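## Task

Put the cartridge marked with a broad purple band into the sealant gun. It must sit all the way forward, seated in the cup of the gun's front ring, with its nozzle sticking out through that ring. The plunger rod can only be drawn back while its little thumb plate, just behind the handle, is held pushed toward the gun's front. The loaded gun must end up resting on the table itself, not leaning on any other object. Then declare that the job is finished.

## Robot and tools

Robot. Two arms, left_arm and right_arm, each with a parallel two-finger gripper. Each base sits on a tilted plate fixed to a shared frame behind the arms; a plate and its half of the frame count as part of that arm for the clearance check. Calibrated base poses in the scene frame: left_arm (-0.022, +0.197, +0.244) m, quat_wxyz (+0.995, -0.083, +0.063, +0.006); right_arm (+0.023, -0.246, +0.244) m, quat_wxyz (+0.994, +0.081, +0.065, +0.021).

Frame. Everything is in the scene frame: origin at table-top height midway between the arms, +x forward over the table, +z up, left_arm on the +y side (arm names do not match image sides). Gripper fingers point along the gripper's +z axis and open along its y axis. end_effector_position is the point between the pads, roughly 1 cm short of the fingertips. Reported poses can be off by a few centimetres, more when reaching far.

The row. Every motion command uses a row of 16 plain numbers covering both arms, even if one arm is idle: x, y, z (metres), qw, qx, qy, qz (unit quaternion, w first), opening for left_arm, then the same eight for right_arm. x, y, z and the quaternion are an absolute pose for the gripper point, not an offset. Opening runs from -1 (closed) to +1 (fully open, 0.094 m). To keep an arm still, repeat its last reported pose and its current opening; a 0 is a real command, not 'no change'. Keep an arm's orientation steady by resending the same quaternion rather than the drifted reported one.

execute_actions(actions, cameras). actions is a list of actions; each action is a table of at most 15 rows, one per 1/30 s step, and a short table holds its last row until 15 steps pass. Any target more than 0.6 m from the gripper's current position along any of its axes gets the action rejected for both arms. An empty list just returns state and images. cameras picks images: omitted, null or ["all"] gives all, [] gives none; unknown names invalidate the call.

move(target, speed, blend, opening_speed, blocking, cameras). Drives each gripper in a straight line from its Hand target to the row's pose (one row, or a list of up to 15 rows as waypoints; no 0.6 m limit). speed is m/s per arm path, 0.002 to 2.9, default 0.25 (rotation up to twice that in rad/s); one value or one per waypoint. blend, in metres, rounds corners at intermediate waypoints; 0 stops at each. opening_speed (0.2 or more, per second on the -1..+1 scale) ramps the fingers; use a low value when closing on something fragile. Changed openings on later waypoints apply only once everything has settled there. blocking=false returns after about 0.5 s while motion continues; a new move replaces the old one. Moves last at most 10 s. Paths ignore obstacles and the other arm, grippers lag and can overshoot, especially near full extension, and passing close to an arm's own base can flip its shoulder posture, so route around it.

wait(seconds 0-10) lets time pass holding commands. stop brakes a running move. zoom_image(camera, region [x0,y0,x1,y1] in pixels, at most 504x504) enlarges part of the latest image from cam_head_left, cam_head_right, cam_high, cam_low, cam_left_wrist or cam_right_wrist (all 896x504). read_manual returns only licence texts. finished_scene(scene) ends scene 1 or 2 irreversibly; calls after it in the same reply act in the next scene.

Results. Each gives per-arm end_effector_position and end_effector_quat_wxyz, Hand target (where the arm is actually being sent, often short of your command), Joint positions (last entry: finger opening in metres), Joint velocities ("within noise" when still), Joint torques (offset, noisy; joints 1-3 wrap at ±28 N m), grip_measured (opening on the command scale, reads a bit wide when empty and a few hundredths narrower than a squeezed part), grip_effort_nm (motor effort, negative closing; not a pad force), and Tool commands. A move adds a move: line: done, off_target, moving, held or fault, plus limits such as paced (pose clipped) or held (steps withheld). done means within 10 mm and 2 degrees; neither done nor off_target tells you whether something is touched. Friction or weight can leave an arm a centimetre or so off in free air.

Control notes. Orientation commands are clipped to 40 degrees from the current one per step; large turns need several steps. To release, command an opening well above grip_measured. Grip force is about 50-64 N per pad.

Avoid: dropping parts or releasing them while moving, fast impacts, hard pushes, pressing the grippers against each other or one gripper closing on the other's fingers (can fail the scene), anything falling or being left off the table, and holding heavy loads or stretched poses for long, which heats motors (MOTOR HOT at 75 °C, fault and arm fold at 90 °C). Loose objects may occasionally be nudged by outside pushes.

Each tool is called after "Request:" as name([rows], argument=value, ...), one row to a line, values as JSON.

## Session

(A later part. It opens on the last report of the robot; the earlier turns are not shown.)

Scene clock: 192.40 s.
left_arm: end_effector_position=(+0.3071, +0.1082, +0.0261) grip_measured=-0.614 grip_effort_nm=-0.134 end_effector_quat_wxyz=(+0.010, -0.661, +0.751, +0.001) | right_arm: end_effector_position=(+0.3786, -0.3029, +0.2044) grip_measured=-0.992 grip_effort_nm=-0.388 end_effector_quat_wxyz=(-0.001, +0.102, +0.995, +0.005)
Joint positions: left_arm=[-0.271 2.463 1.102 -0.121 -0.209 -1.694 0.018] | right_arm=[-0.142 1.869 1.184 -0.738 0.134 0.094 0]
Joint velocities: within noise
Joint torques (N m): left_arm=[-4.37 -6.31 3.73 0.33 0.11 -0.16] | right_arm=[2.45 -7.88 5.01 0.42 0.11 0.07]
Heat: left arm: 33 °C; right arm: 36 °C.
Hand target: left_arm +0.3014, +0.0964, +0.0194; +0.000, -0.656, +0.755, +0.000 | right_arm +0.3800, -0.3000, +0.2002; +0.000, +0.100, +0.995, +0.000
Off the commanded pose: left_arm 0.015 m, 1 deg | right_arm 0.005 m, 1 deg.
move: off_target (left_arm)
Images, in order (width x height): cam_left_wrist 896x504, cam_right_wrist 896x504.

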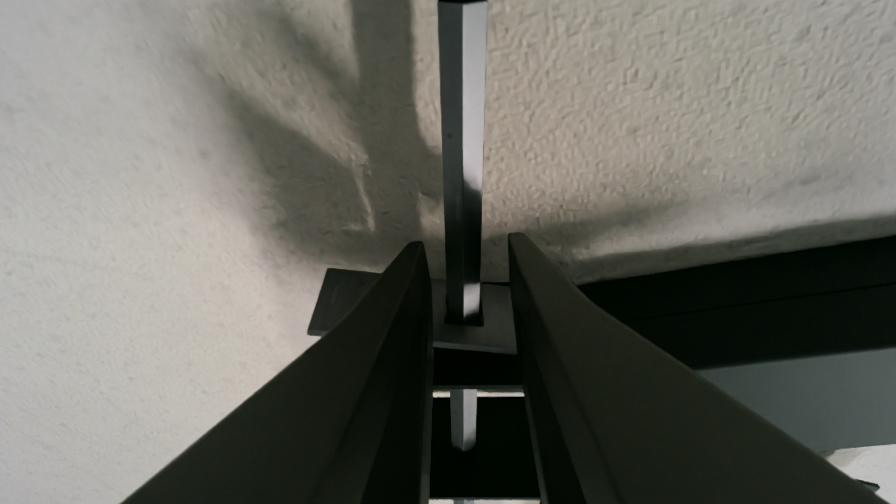

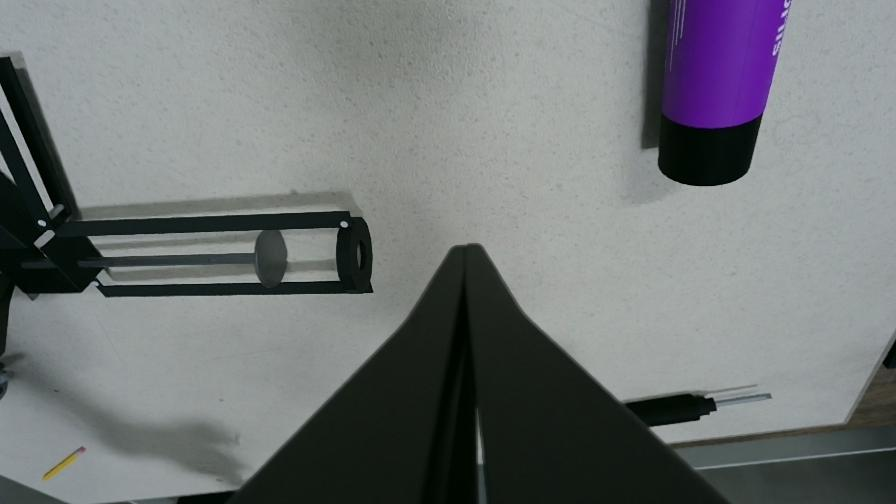

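Request:
move(target=[0.3018,0.0980,0.019,0,0.6561,-0.7547,0,-0.617,0.276,-0.155,0.13,0.0099,0.1128,0.9898,0.0866,-1], speed=0.2)

Scene clock: 229.07 s.
left_arm: end_effector_position=(+0.3071, +0.1082, +0.0261) grip_measured=-0.614 grip_effort_nm=-0.139 end_effector_quat_wxyz=(+0.010, -0.661, +0.750, +0.001) | right_arm: end_effector_position=(+0.2767, -0.1593, +0.1329) grip_measured=-0.992 grip_effort_nm=-0.379 end_effector_quat_wxyz=(+0.008, +0.115, +0.990, +0.083)
Joint positions: left_arm=[-0.271 2.463 1.102 -0.121 -0.209 -1.695 0.018] | right_arm=[0.239 1.882 0.637 -0.162 0.041 0.495 0]
Joint velocities: within noise
Joint torques (N m): left_arm=[-4.04 -6.52 3.48 0.32 0.11 -0.05] | right_arm=[2.43 -5.3 3 0.62 -0.08 0.07]
Heat: left arm: 32 °C; right arm: 36 °C.
Hand target: left_arm +0.3015, +0.0983, +0.0193; +0.000, -0.656, +0.755, +0.000 | right_arm +0.2759, -0.1551, +0.1302; +0.010, +0.113, +0.990, +0.087
Off the commanded pose: left_arm 0.014 m, 1 deg | right_arm 0.005 m, 0 deg.
move: off_target (left_arm)

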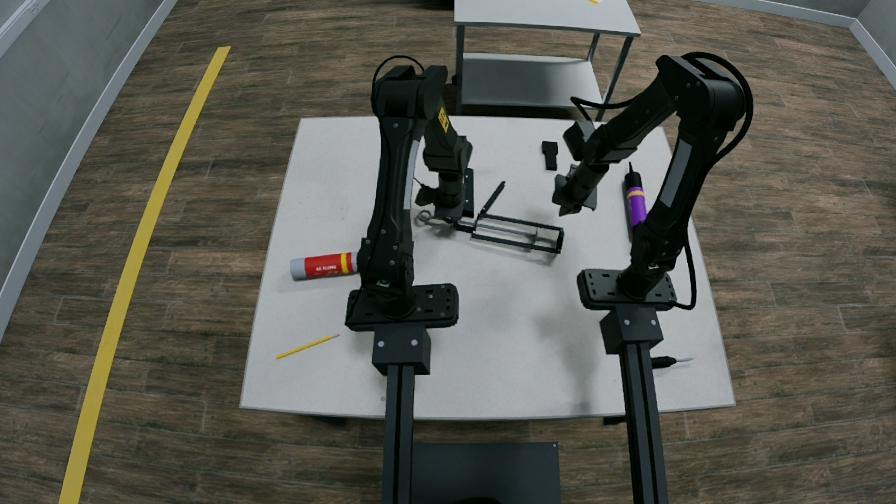

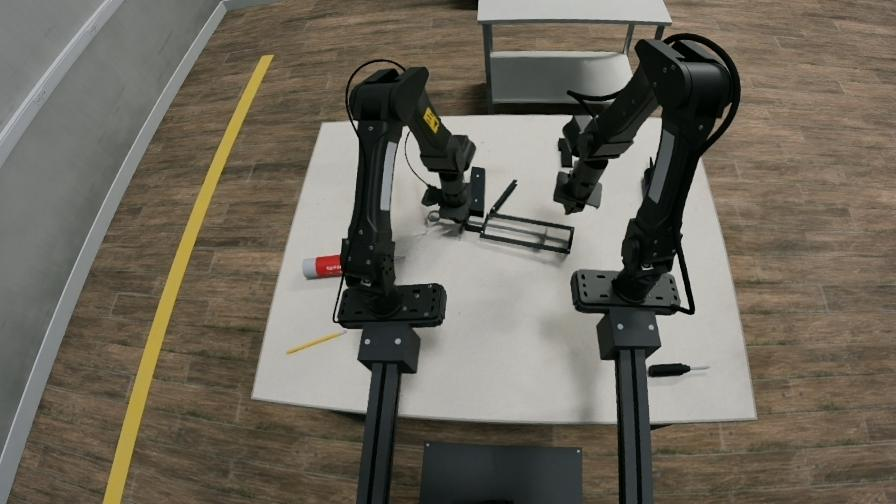

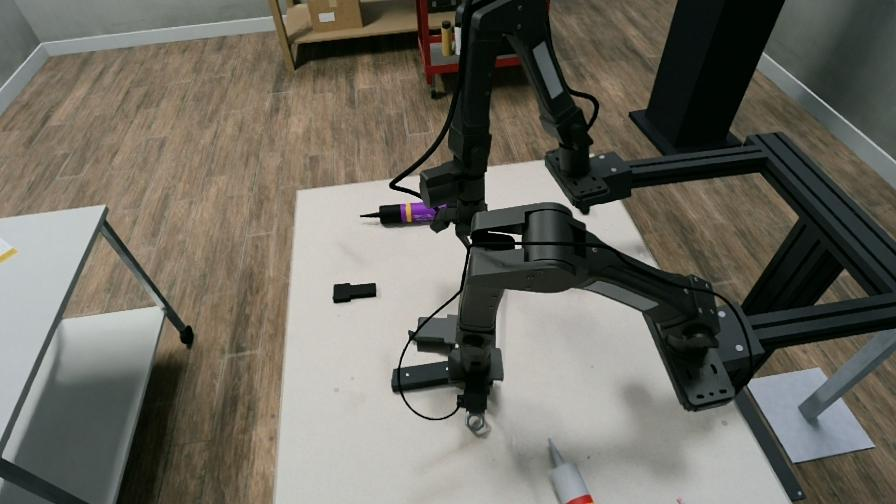

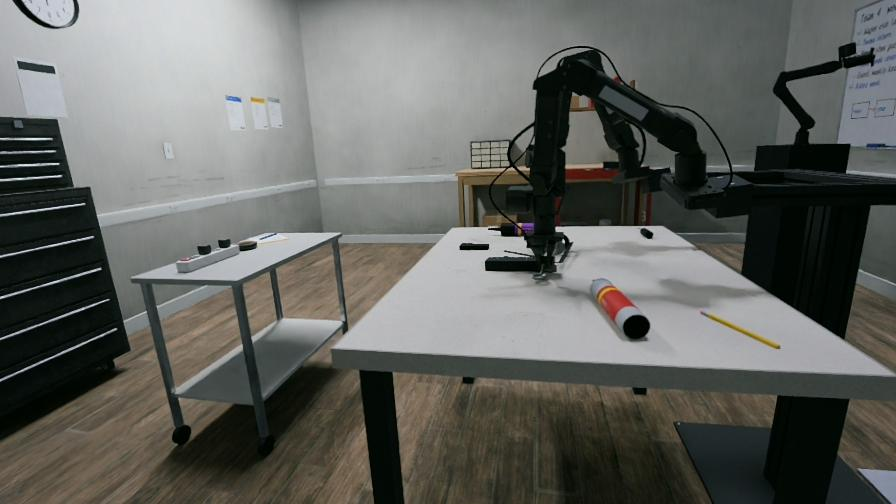

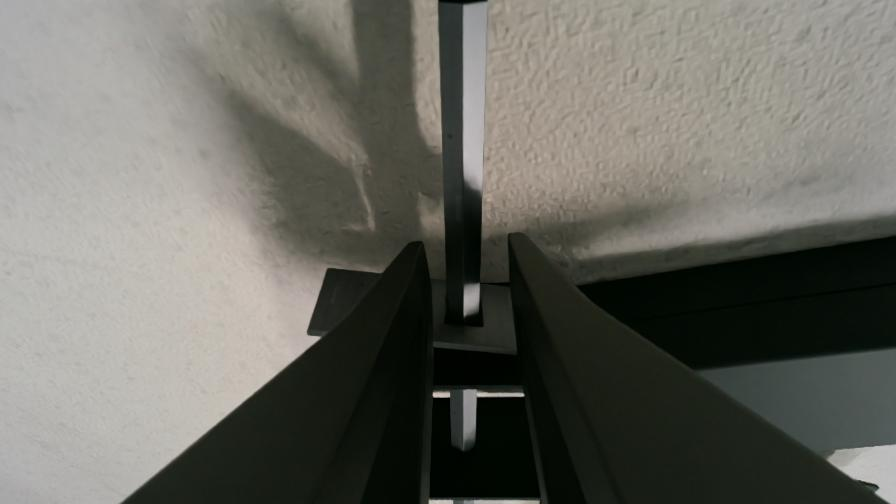

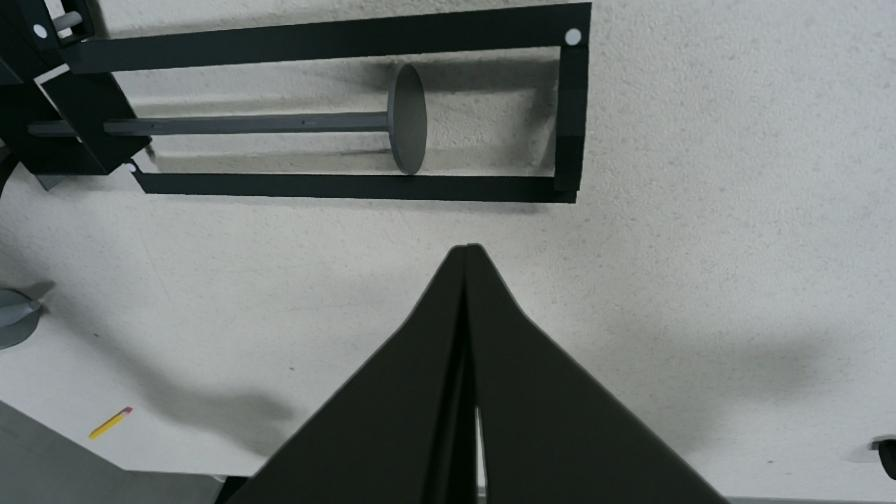

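Request:
move([
  [0.3018,0.0980,0.019,0,0.6561,-0.7547,0,-0.617,0.270,-0.144,0.07,0.0099,0.1128,0.9898,0.0866,-1],
  [0.3018,0.0980,0.019,0,0.6561,-0.7547,0,-0.617,0.269,-0.143,0.032,0.0099,0.1128,0.9898,0.0866,-1],
], speed=0.1)

Request:
zoom_image(camera="cam_low", region=[480, 200, 620, 300])

Scene clock: 238.53 s.
left_arm: end_effector_position=(+0.3071, +0.1082, +0.0261) grip_measured=-0.614 grip_effort_nm=-0.139 end_effector_quat_wxyz=(+0.010, -0.661, +0.750, +0.001) | right_arm: end_effector_position=(+0.2639, -0.1433, +0.0351) grip_measured=-0.992 grip_effort_nm=-0.379 end_effector_quat_wxyz=(+0.003, +0.110, +0.991, +0.081)
Joint positions: left_arm=[-0.271 2.463 1.102 -0.121 -0.209 -1.695 0.018] | right_arm=[0.239 2.345 0.674 0.252 0.041 0.486 0]
Joint velocities: within noise
Joint torques (N m): left_arm=[-3.93 -6.35 3.56 0.34 0.12 -0.11] | right_arm=[0.92 -6.43 1.58 0.59 -0.11 -0.06]
Heat: left arm: 32 °C; right arm: 36 °C.
Hand target: left_arm +0.3015, +0.0983, +0.0193; +0.000, -0.656, +0.755, +0.000 | right_arm +0.2689, -0.1431, +0.0322; +0.010, +0.113, +0.990, +0.086
Off the commanded pose: left_arm 0.014 m, 1 deg | right_arm 0.006 m, 1 deg.
move: off_target (left_arm)

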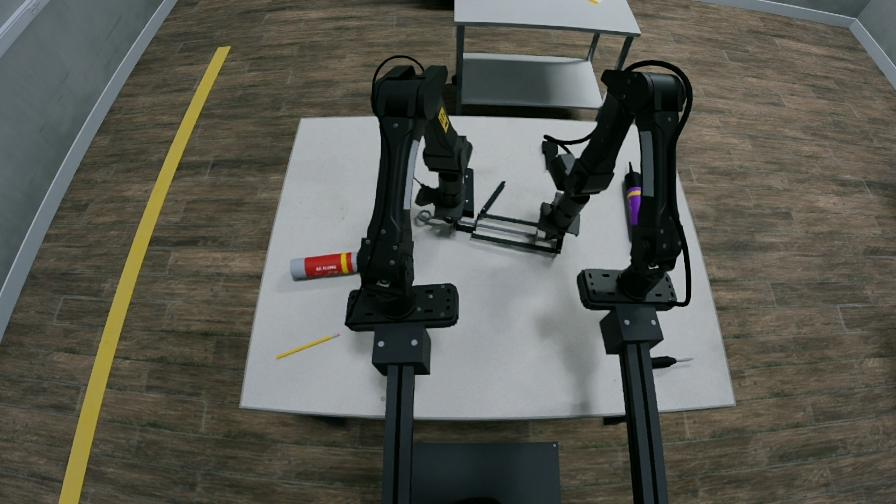

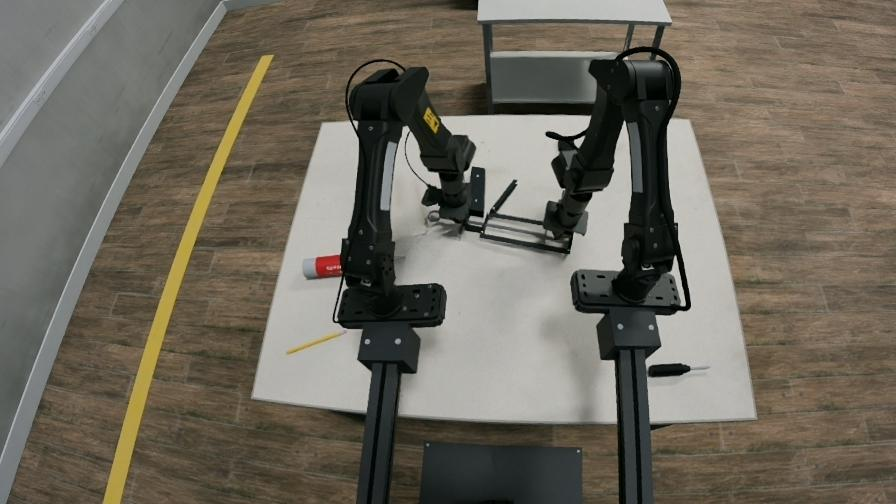

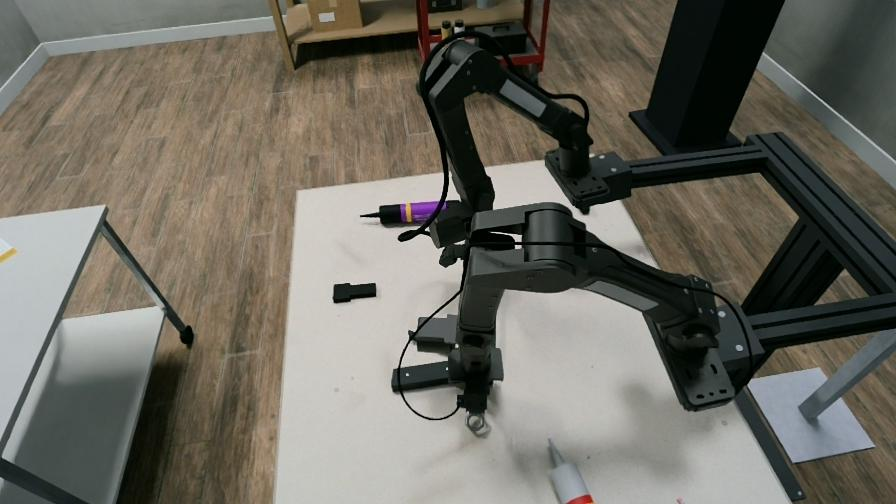

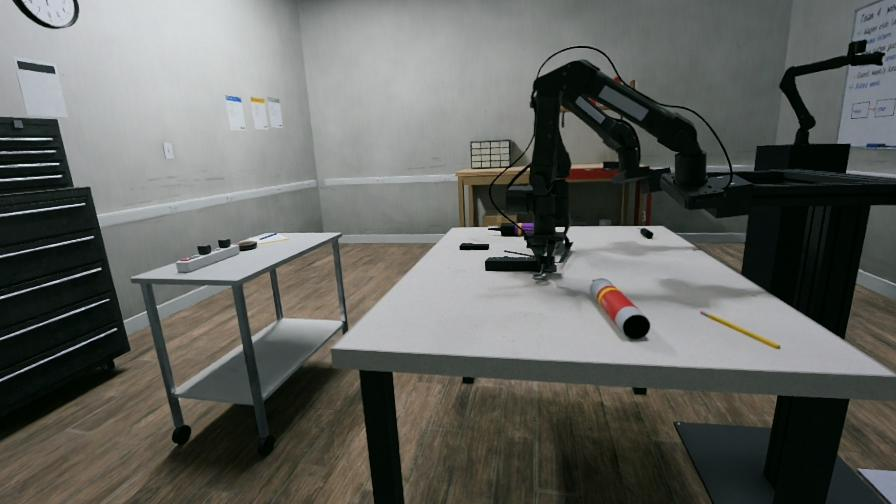

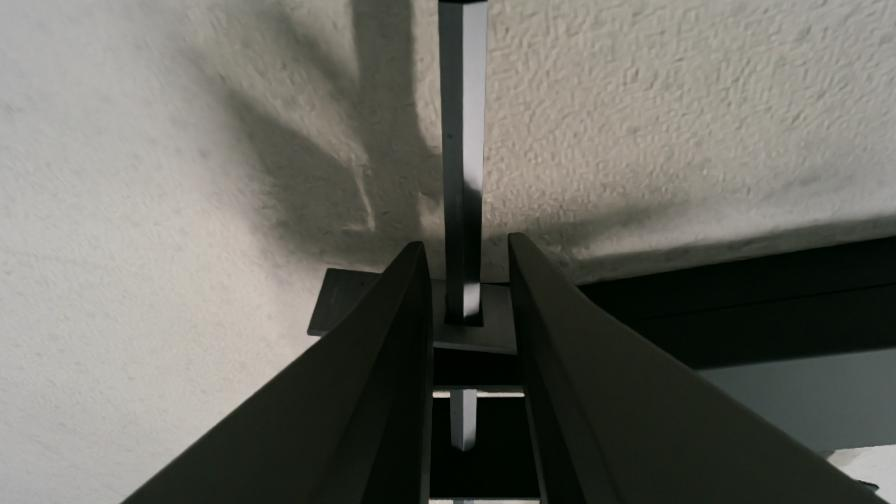

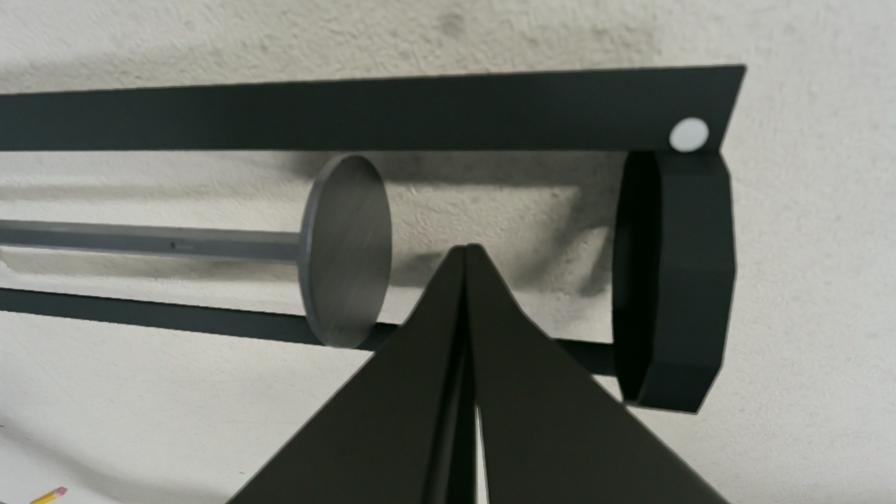

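Scaled by 3.600 from the camera's 896x504 image, which has a finer 1280x720 frame.

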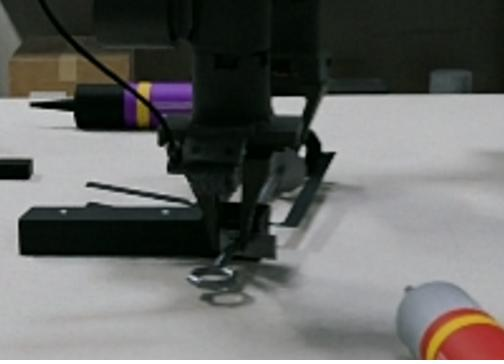

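Request:
move([
  [0.3018,0.0980,0.019,0,0.6561,-0.7547,0,-0.617,0.271,-0.143,0.024,0.0099,0.1128,0.9898,0.0866,-1],
  [0.3018,0.0980,0.019,0,0.6561,-0.7547,0,-0.617,0.275,-0.120,0.024,0.0099,0.1128,0.9898,0.0866,-1],
], speed=0.06, cameras=["cam_right_wrist","cam_left_wrist","cam_head_left"])

Scene clock: 244.27 s.
left_arm: end_effector_position=(+0.3071, +0.1083, +0.0261) grip_measured=-0.614 grip_effort_nm=-0.129 end_effector_quat_wxyz=(+0.010, -0.661, +0.750, +0.001) | right_arm: end_effector_position=(+0.2768, -0.1238, +0.0266) grip_measured=-0.992 grip_effort_nm=-0.379 end_effector_quat_wxyz=(+0.012, +0.116, +0.989, +0.088)
Joint positions: left_arm=[-0.271 2.463 1.102 -0.121 -0.21 -1.695 0.018] | right_arm=[0.286 2.403 0.743 0.261 0.044 0.544 0]
Joint velocities: within noise
Joint torques (N m): left_arm=[-3.82 -6.41 3.49 0.32 0.11 -0.06] | right_arm=[3.11 -6.87 1.84 0.45 -0.03 0.06]
Heat: left arm: 32 °C; right arm: 36 °C.
Hand target: left_arm +0.3015, +0.0984, +0.0193; +0.000, -0.656, +0.755, +0.000 | right_arm +0.2749, -0.1201, +0.0240; +0.010, +0.113, +0.990, +0.087
Off the commanded pose: left_arm 0.014 m, 1 deg | right_arm 0.005 m, 0 deg.
move: off_target (left_arm)
Images, in order (width x height): cam_head_left 896x504, cam_left_wrist 896x504, cam_right_wrist 896x504.

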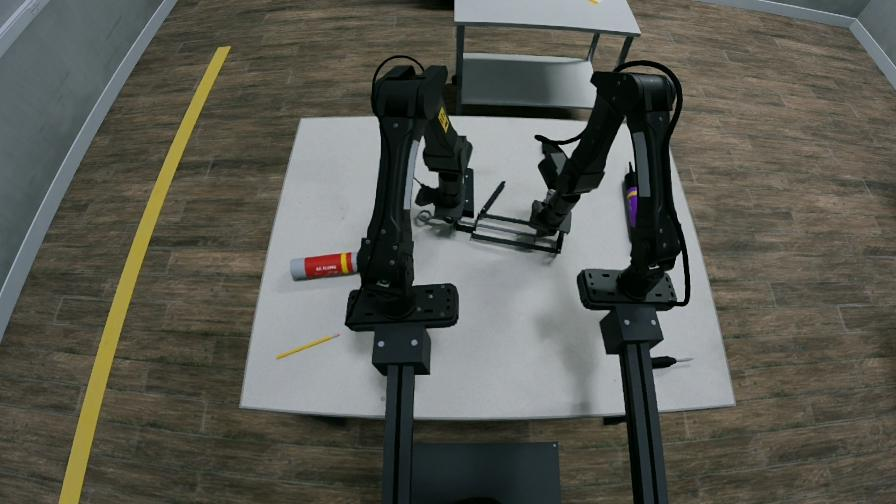

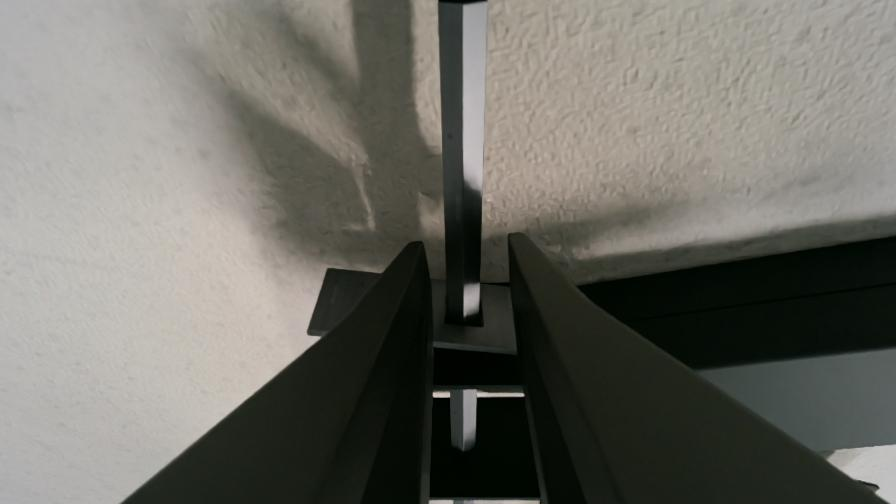

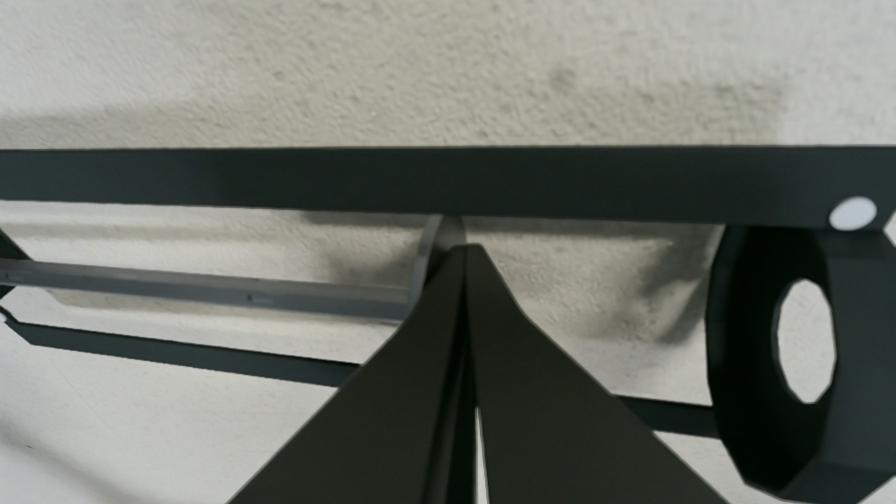

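Request:
move([
  [0.3018,0.0980,0.019,0,0.6561,-0.7547,0,-0.617,0.271,-0.132,0.024,0.0099,0.1128,0.9898,0.0866,-1],
  [0.3018,0.0980,0.019,0,0.6561,-0.7547,0,-0.617,0.263,-0.132,0.024,0.0099,0.1128,0.9898,0.0866,-1],
  [0.3018,0.0980,0.019,0,0.6561,-0.7547,0,-0.617,0.269,-0.110,0.024,0.0099,0.1128,0.9898,0.0866,-1],
], speed=0.06, cameras=["cam_right_wrist","cam_left_wrist","cam_head_left"])

Scene clock: 249.40 s.
left_arm: end_effector_position=(+0.3073, +0.1087, +0.0261) grip_measured=-0.614 grip_effort_nm=-0.129 end_effector_quat_wxyz=(+0.011, -0.661, +0.750, +0.002) | right_arm: end_effector_position=(+0.2670, -0.1205, +0.0254) grip_measured=-0.992 grip_effort_nm=-0.379 end_effector_quat_wxyz=(+0.006, +0.121, +0.990, +0.077)
Joint positions: left_arm=[-0.271 2.463 1.102 -0.121 -0.212 -1.695 0.018] | right_arm=[0.319 2.412 0.733 0.26 0.064 0.587 0]
Joint velocities: within noise
Joint torques (N m): left_arm=[-3.96 -6.48 3.55 0.27 0.15 -0.11] | right_arm=[4 -6.89 2.29 0.55 -0.16 0.06]
Heat: left arm: 32 °C; right arm: 36 °C.
Hand target: left_arm +0.3015, +0.0984, +0.0194; +0.000, -0.656, +0.755, +0.000 | right_arm +0.2689, -0.1101, +0.0243; +0.010, +0.113, +0.990, +0.087
Off the commanded pose: left_arm 0.014 m, 1 deg | right_arm 0.011 m, 1 deg.
move: off_target (left_arm, right_arm)
Images, in order (width x height): cam_head_left 896x504, cam_left_wrist 896x504, cam_right_wrist 896x504.

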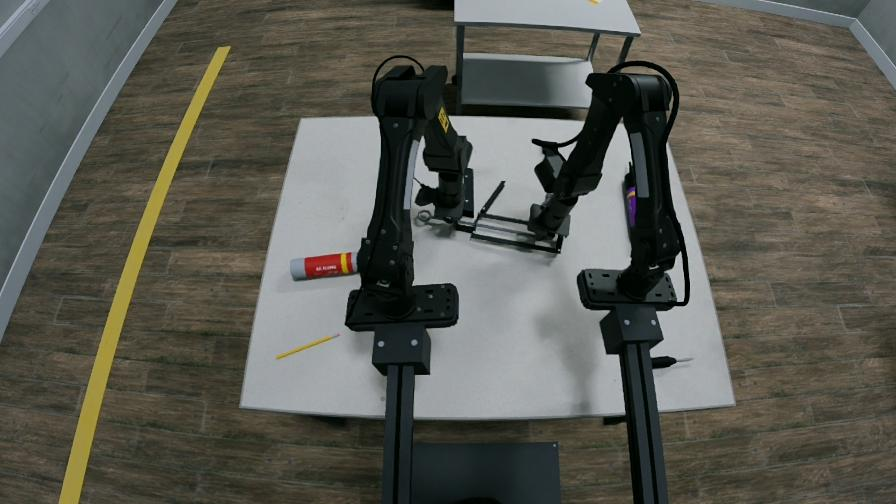

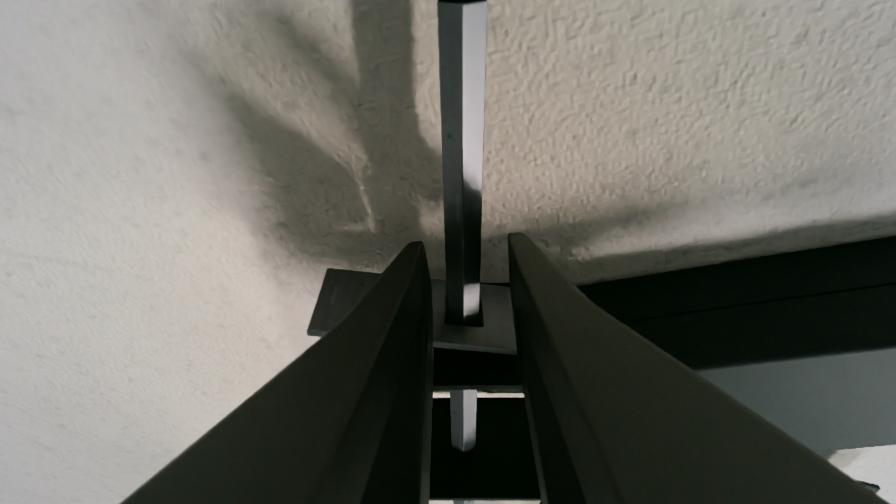

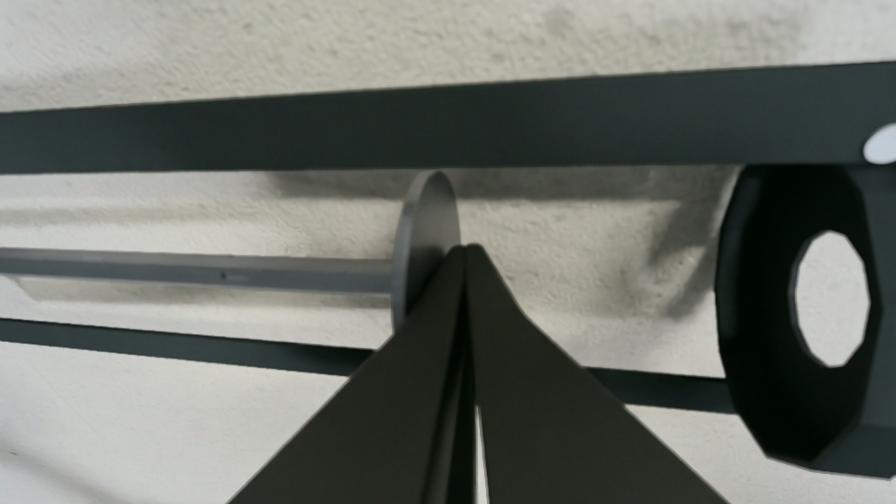

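Request:
move(target=[0.3000,0.0880,0.019,0,0.6561,-0.7547,0,-0.617,0.270,-0.106,0.024,0.0099,0.1128,0.9898,0.0866,-1], speed=0.05, cameras=["cam_right_wrist","cam_left_wrist"])

Request:
zoom_image(camera="cam_left_wrist", region=[280, 200, 650, 450])

Scene clock: 252.73 s.
left_arm: end_effector_position=(+0.3080, +0.1079, +0.0266) grip_measured=-0.614 grip_effort_nm=-0.134 end_effector_quat_wxyz=(+0.022, -0.663, +0.748, +0.007) | right_arm: end_effector_position=(+0.2669, -0.1206, +0.0255) grip_measured=-0.992 grip_effort_nm=-0.374 end_effector_quat_wxyz=(+0.005, +0.123, +0.990, +0.070)
Joint positions: left_arm=[-0.285 2.465 1.105 -0.121 -0.238 -1.715 0.018] | right_arm=[0.327 2.412 0.741 0.243 0.078 0.599 0]
Joint velocities: within noise
Joint torques (N m): left_arm=[-5.2 -6.09 3.97 0.28 0.34 -0.15] | right_arm=[4.31 -6.6 2.52 0.61 -0.27 0.07]
Heat: left arm: 32 °C; right arm: 36 °C.
Hand target: left_arm +0.2994, +0.0889, +0.0198; +0.000, -0.656, +0.755, +0.000 | right_arm +0.2698, -0.1063, +0.0246; +0.010, +0.113, +0.990, +0.087
Off the commanded pose: left_arm 0.023 m, 3 deg | right_arm 0.015 m, 2 deg.
move: off_target (left_arm, right_arm)
Images, in order (width x height): cam_left_wrist 896x504, cam_right_wrist 896x504.

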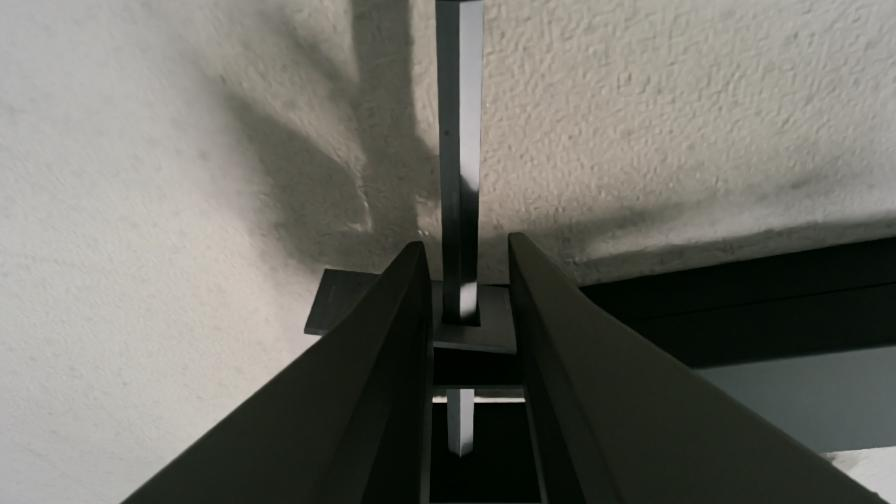

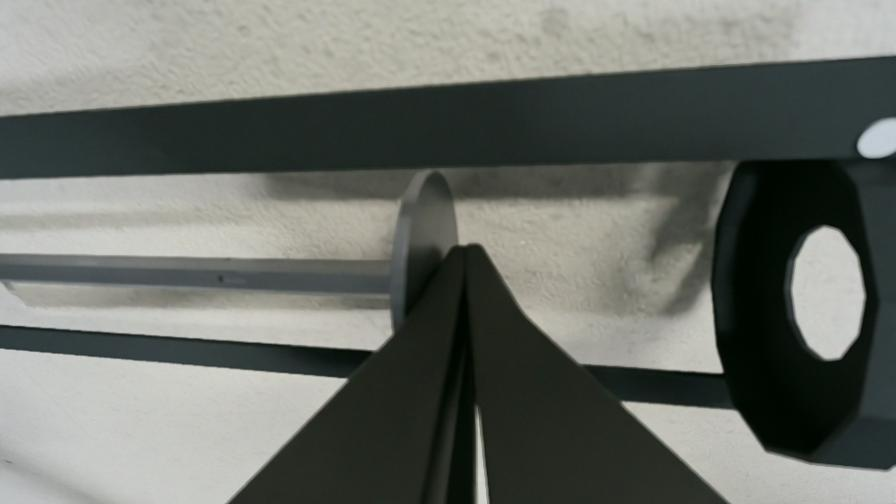

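Scaled by 1.362 from the camera's 896x504 image, which has a finer 1280x720 frame.

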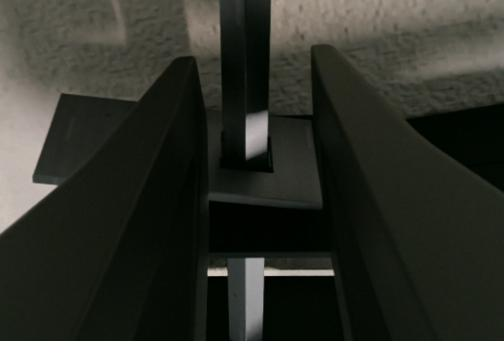

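Request:
move([
  [0.3030,0.1000,0.019,0,0.6561,-0.7547,0,-0.617,0.268,-0.124,0.024,0.0099,0.1128,0.9898,0.0866,-1],
  [0.3080,0.1250,0.022,0,0.6561,-0.7547,0,-0.617,0.268,-0.124,0.024,0.0099,0.1128,0.9898,0.0866,-1],
  [0.3080,0.1250,0.070,0,0.6293,-0.7771,0,-1,0.268,-0.124,0.024,0.0099,0.1128,0.9898,0.0866,-1],
  [0.2950,0.1260,0.070,0,0.6293,-0.7771,0,-1,0.268,-0.124,0.024,0.0099,0.1128,0.9898,0.0866,-1],
], speed=0.08, cameras=["cam_right_wrist","cam_left_wrist"])

Scene clock: 261.13 s.
left_arm: end_effector_position=(+0.2801, +0.1322, +0.0557) grip_measured=-0.989 grip_effort_nm=-0.584 end_effector_quat_wxyz=(-0.018, -0.633, +0.774, +0.024) | right_arm: end_effector_position=(+0.2648, -0.1250, +0.0244) grip_measured=-0.992 grip_effort_nm=-0.374 end_effector_quat_wxyz=(+0.003, +0.111, +0.991, +0.079)
Joint positions: left_arm=[-0.228 2.321 0.994 -0.216 -0.191 -1.592 0.001] | right_arm=[0.3 2.412 0.723 0.266 0.054 0.55 0]
Joint velocities: within noise
Joint torques (N m): left_arm=[-3.4 -11.74 2.13 0.25 0 0.11] | right_arm=[1.37 -7.83 0.72 0.65 -0.11 -0.03]
Heat: left arm: 34 °C; right arm: 37 °C.
Hand target: left_arm +0.2948, +0.1260, +0.0697; +0.000, -0.629, +0.777, +0.000 | right_arm +0.2681, -0.1240, +0.0241; +0.010, +0.113, +0.990, +0.086
Off the commanded pose: left_arm 0.022 m, 3 deg | right_arm 0.003 m, 1 deg.
move: off_target (left_arm); target 3's new opening was sent with left_arm's hand 0.016 m and 2 deg from that target
Images, in order (width x height): cam_left_wrist 896x504, cam_right_wrist 896x504.

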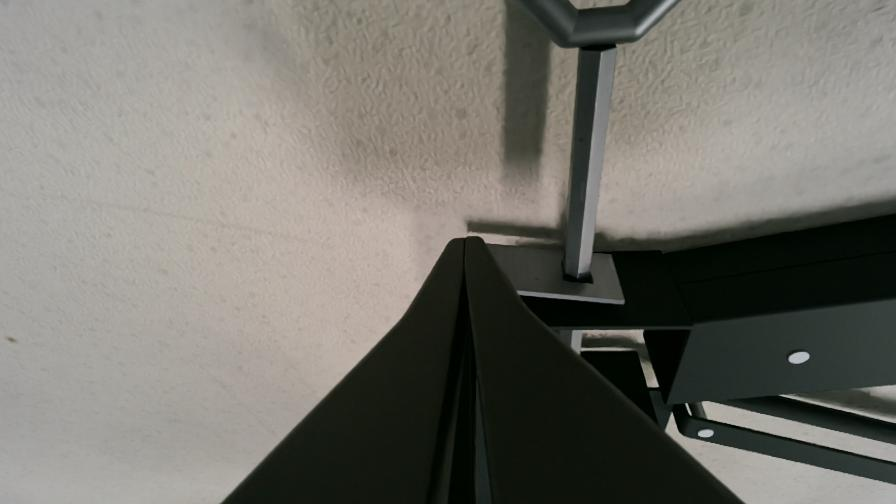

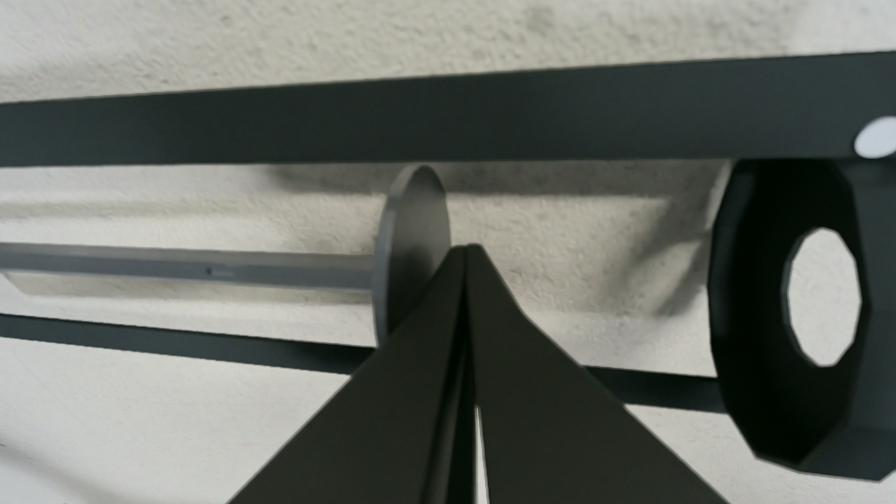

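Request:
execute_actions(actions=[])

Scene clock: 262.93 s.
left_arm: end_effector_position=(+0.2802, +0.1321, +0.0557) grip_measured=-0.989 grip_effort_nm=-0.593 end_effector_quat_wxyz=(-0.017, -0.633, +0.774, +0.024) | right_arm: end_effector_position=(+0.2649, -0.1250, +0.0244) grip_measured=-0.992 grip_effort_nm=-0.379 end_effector_quat_wxyz=(+0.003, +0.111, +0.991, +0.079)
Joint positions: left_arm=[-0.228 2.321 0.994 -0.215 -0.191 -1.592 0.001] | right_arm=[0.3 2.412 0.723 0.267 0.054 0.55 0]
Joint velocities: within noise
Joint torques (N m): left_arm=[-3.37 -11.6 2.18 0.27 0.01 0.08] | right_arm=[1.35 -7.86 0.66 0.66 -0.12 -0.05]
Heat: left arm: 34 °C; right arm: 37 °C.
Hand target: left_arm +0.2947, +0.1260, +0.0697; +0.000, -0.629, +0.777, +0.000 | right_arm +0.2681, -0.1240, +0.0241; +0.010, +0.113, +0.990, +0.086
Tool commands: left_gripper/opening=-1.0 right_gripper/opening=-1.0
Off the commanded pose: left_arm 0.021 m, 3 deg | right_arm 0.003 m, 1 deg.

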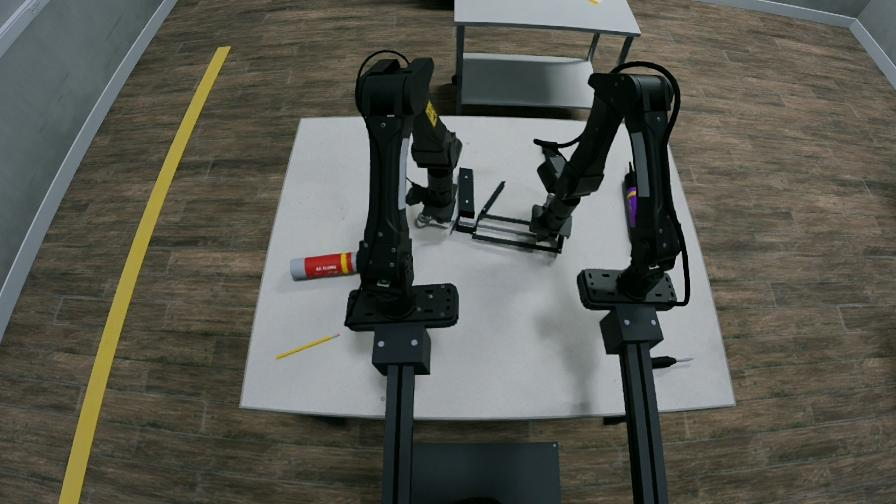

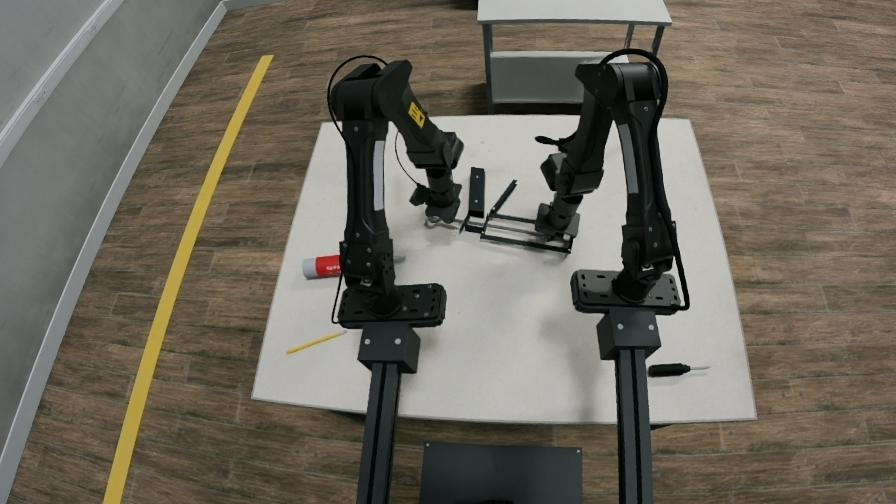

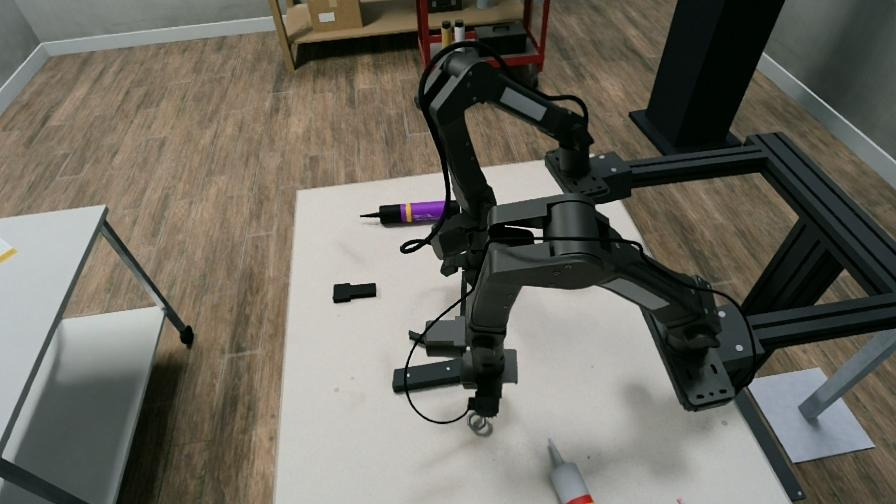

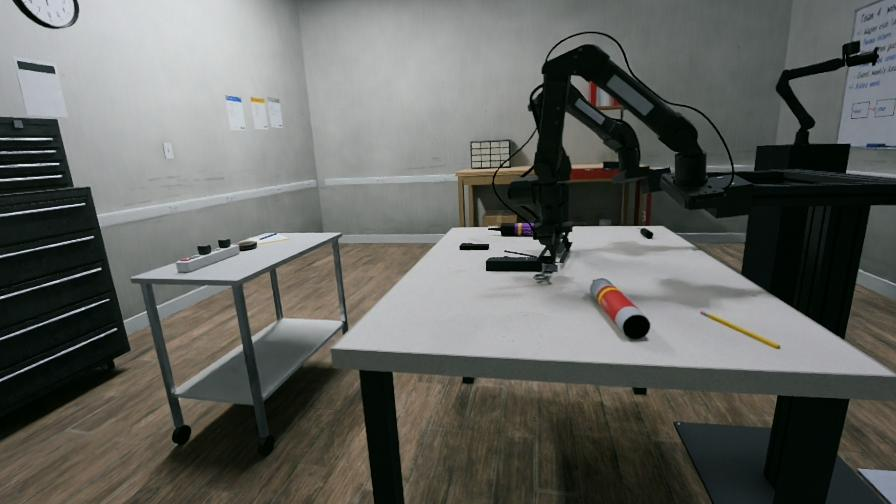

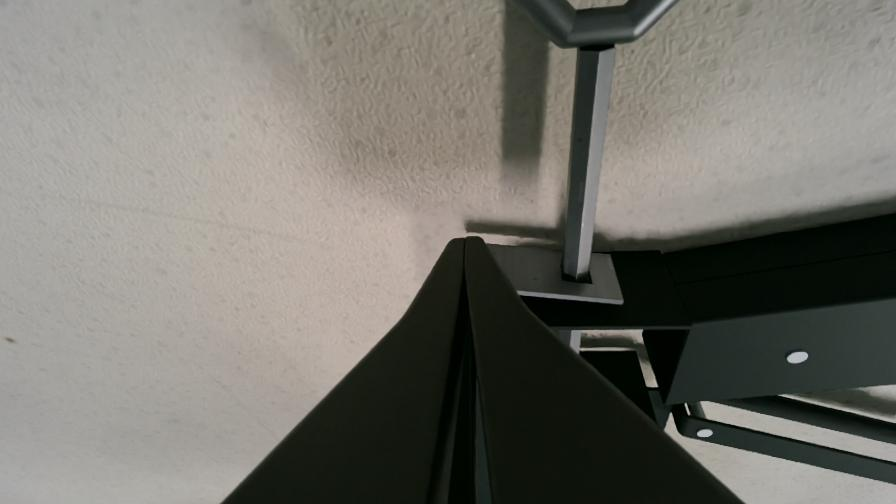

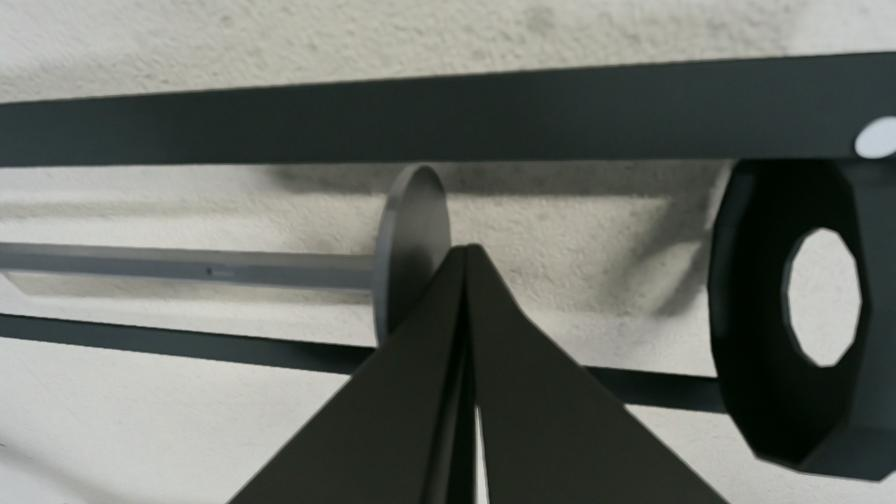

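Request:
move([
  [0.2950,0.1300,0.085,0,0.6561,-0.7547,0,-1,0.268,-0.124,0.024,0.0099,0.1128,0.9898,0.0866,-1],
  [0.2920,0.1280,0.030,0,0.6561,-0.7547,0,-1,0.268,-0.124,0.024,0.0099,0.1128,0.9898,0.0866,-1],
], speed=0.08, cameras=["cam_left_wrist"])

Scene clock: 267.17 s.
left_arm: end_effector_position=(+0.2901, +0.1277, +0.0360) grip_measured=-0.989 grip_effort_nm=-0.593 end_effector_quat_wxyz=(+0.000, -0.655, +0.755, +0.001) | right_arm: end_effector_position=(+0.2649, -0.1249, +0.0244) grip_measured=-0.992 grip_effort_nm=-0.374 end_effector_quat_wxyz=(+0.003, +0.111, +0.991, +0.080)
Joint positions: left_arm=[-0.223 2.389 0.998 -0.094 -0.19 -1.634 0.001] | right_arm=[0.3 2.412 0.723 0.267 0.054 0.55 0]
Joint velocities: within noise
Joint torques (N m): left_arm=[-1.62 -6.41 3.41 0.38 0 0.09] | right_arm=[1.32 -7.82 0.68 0.64 -0.11 -0.04]
Heat: left arm: 34 °C; right arm: 37 °C.
Hand target: left_arm +0.2918, +0.1281, +0.0301; +0.000, -0.656, +0.755, +0.000 | right_arm +0.2681, -0.1239, +0.0241; +0.010, +0.113, +0.990, +0.087
Off the commanded pose: left_arm 0.006 m, 0 deg | right_arm 0.003 m, 1 deg.
move: done
Images, in order (width x height): cam_left_wrist 896x504.

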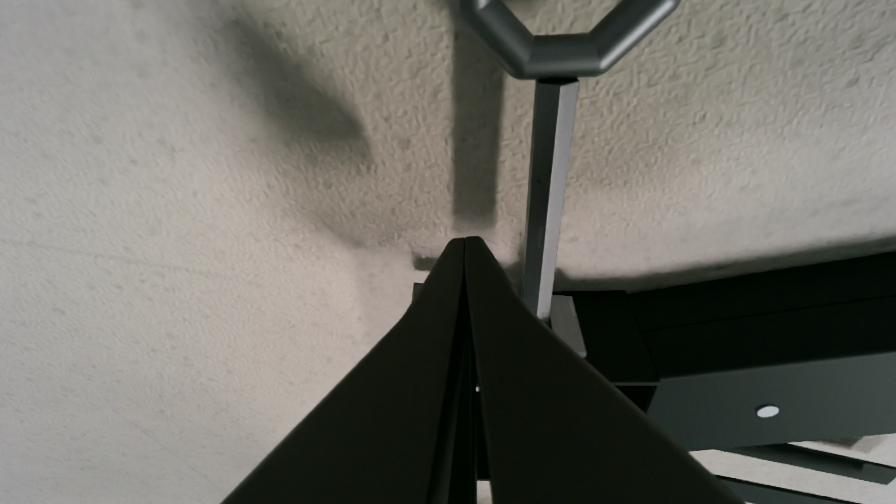

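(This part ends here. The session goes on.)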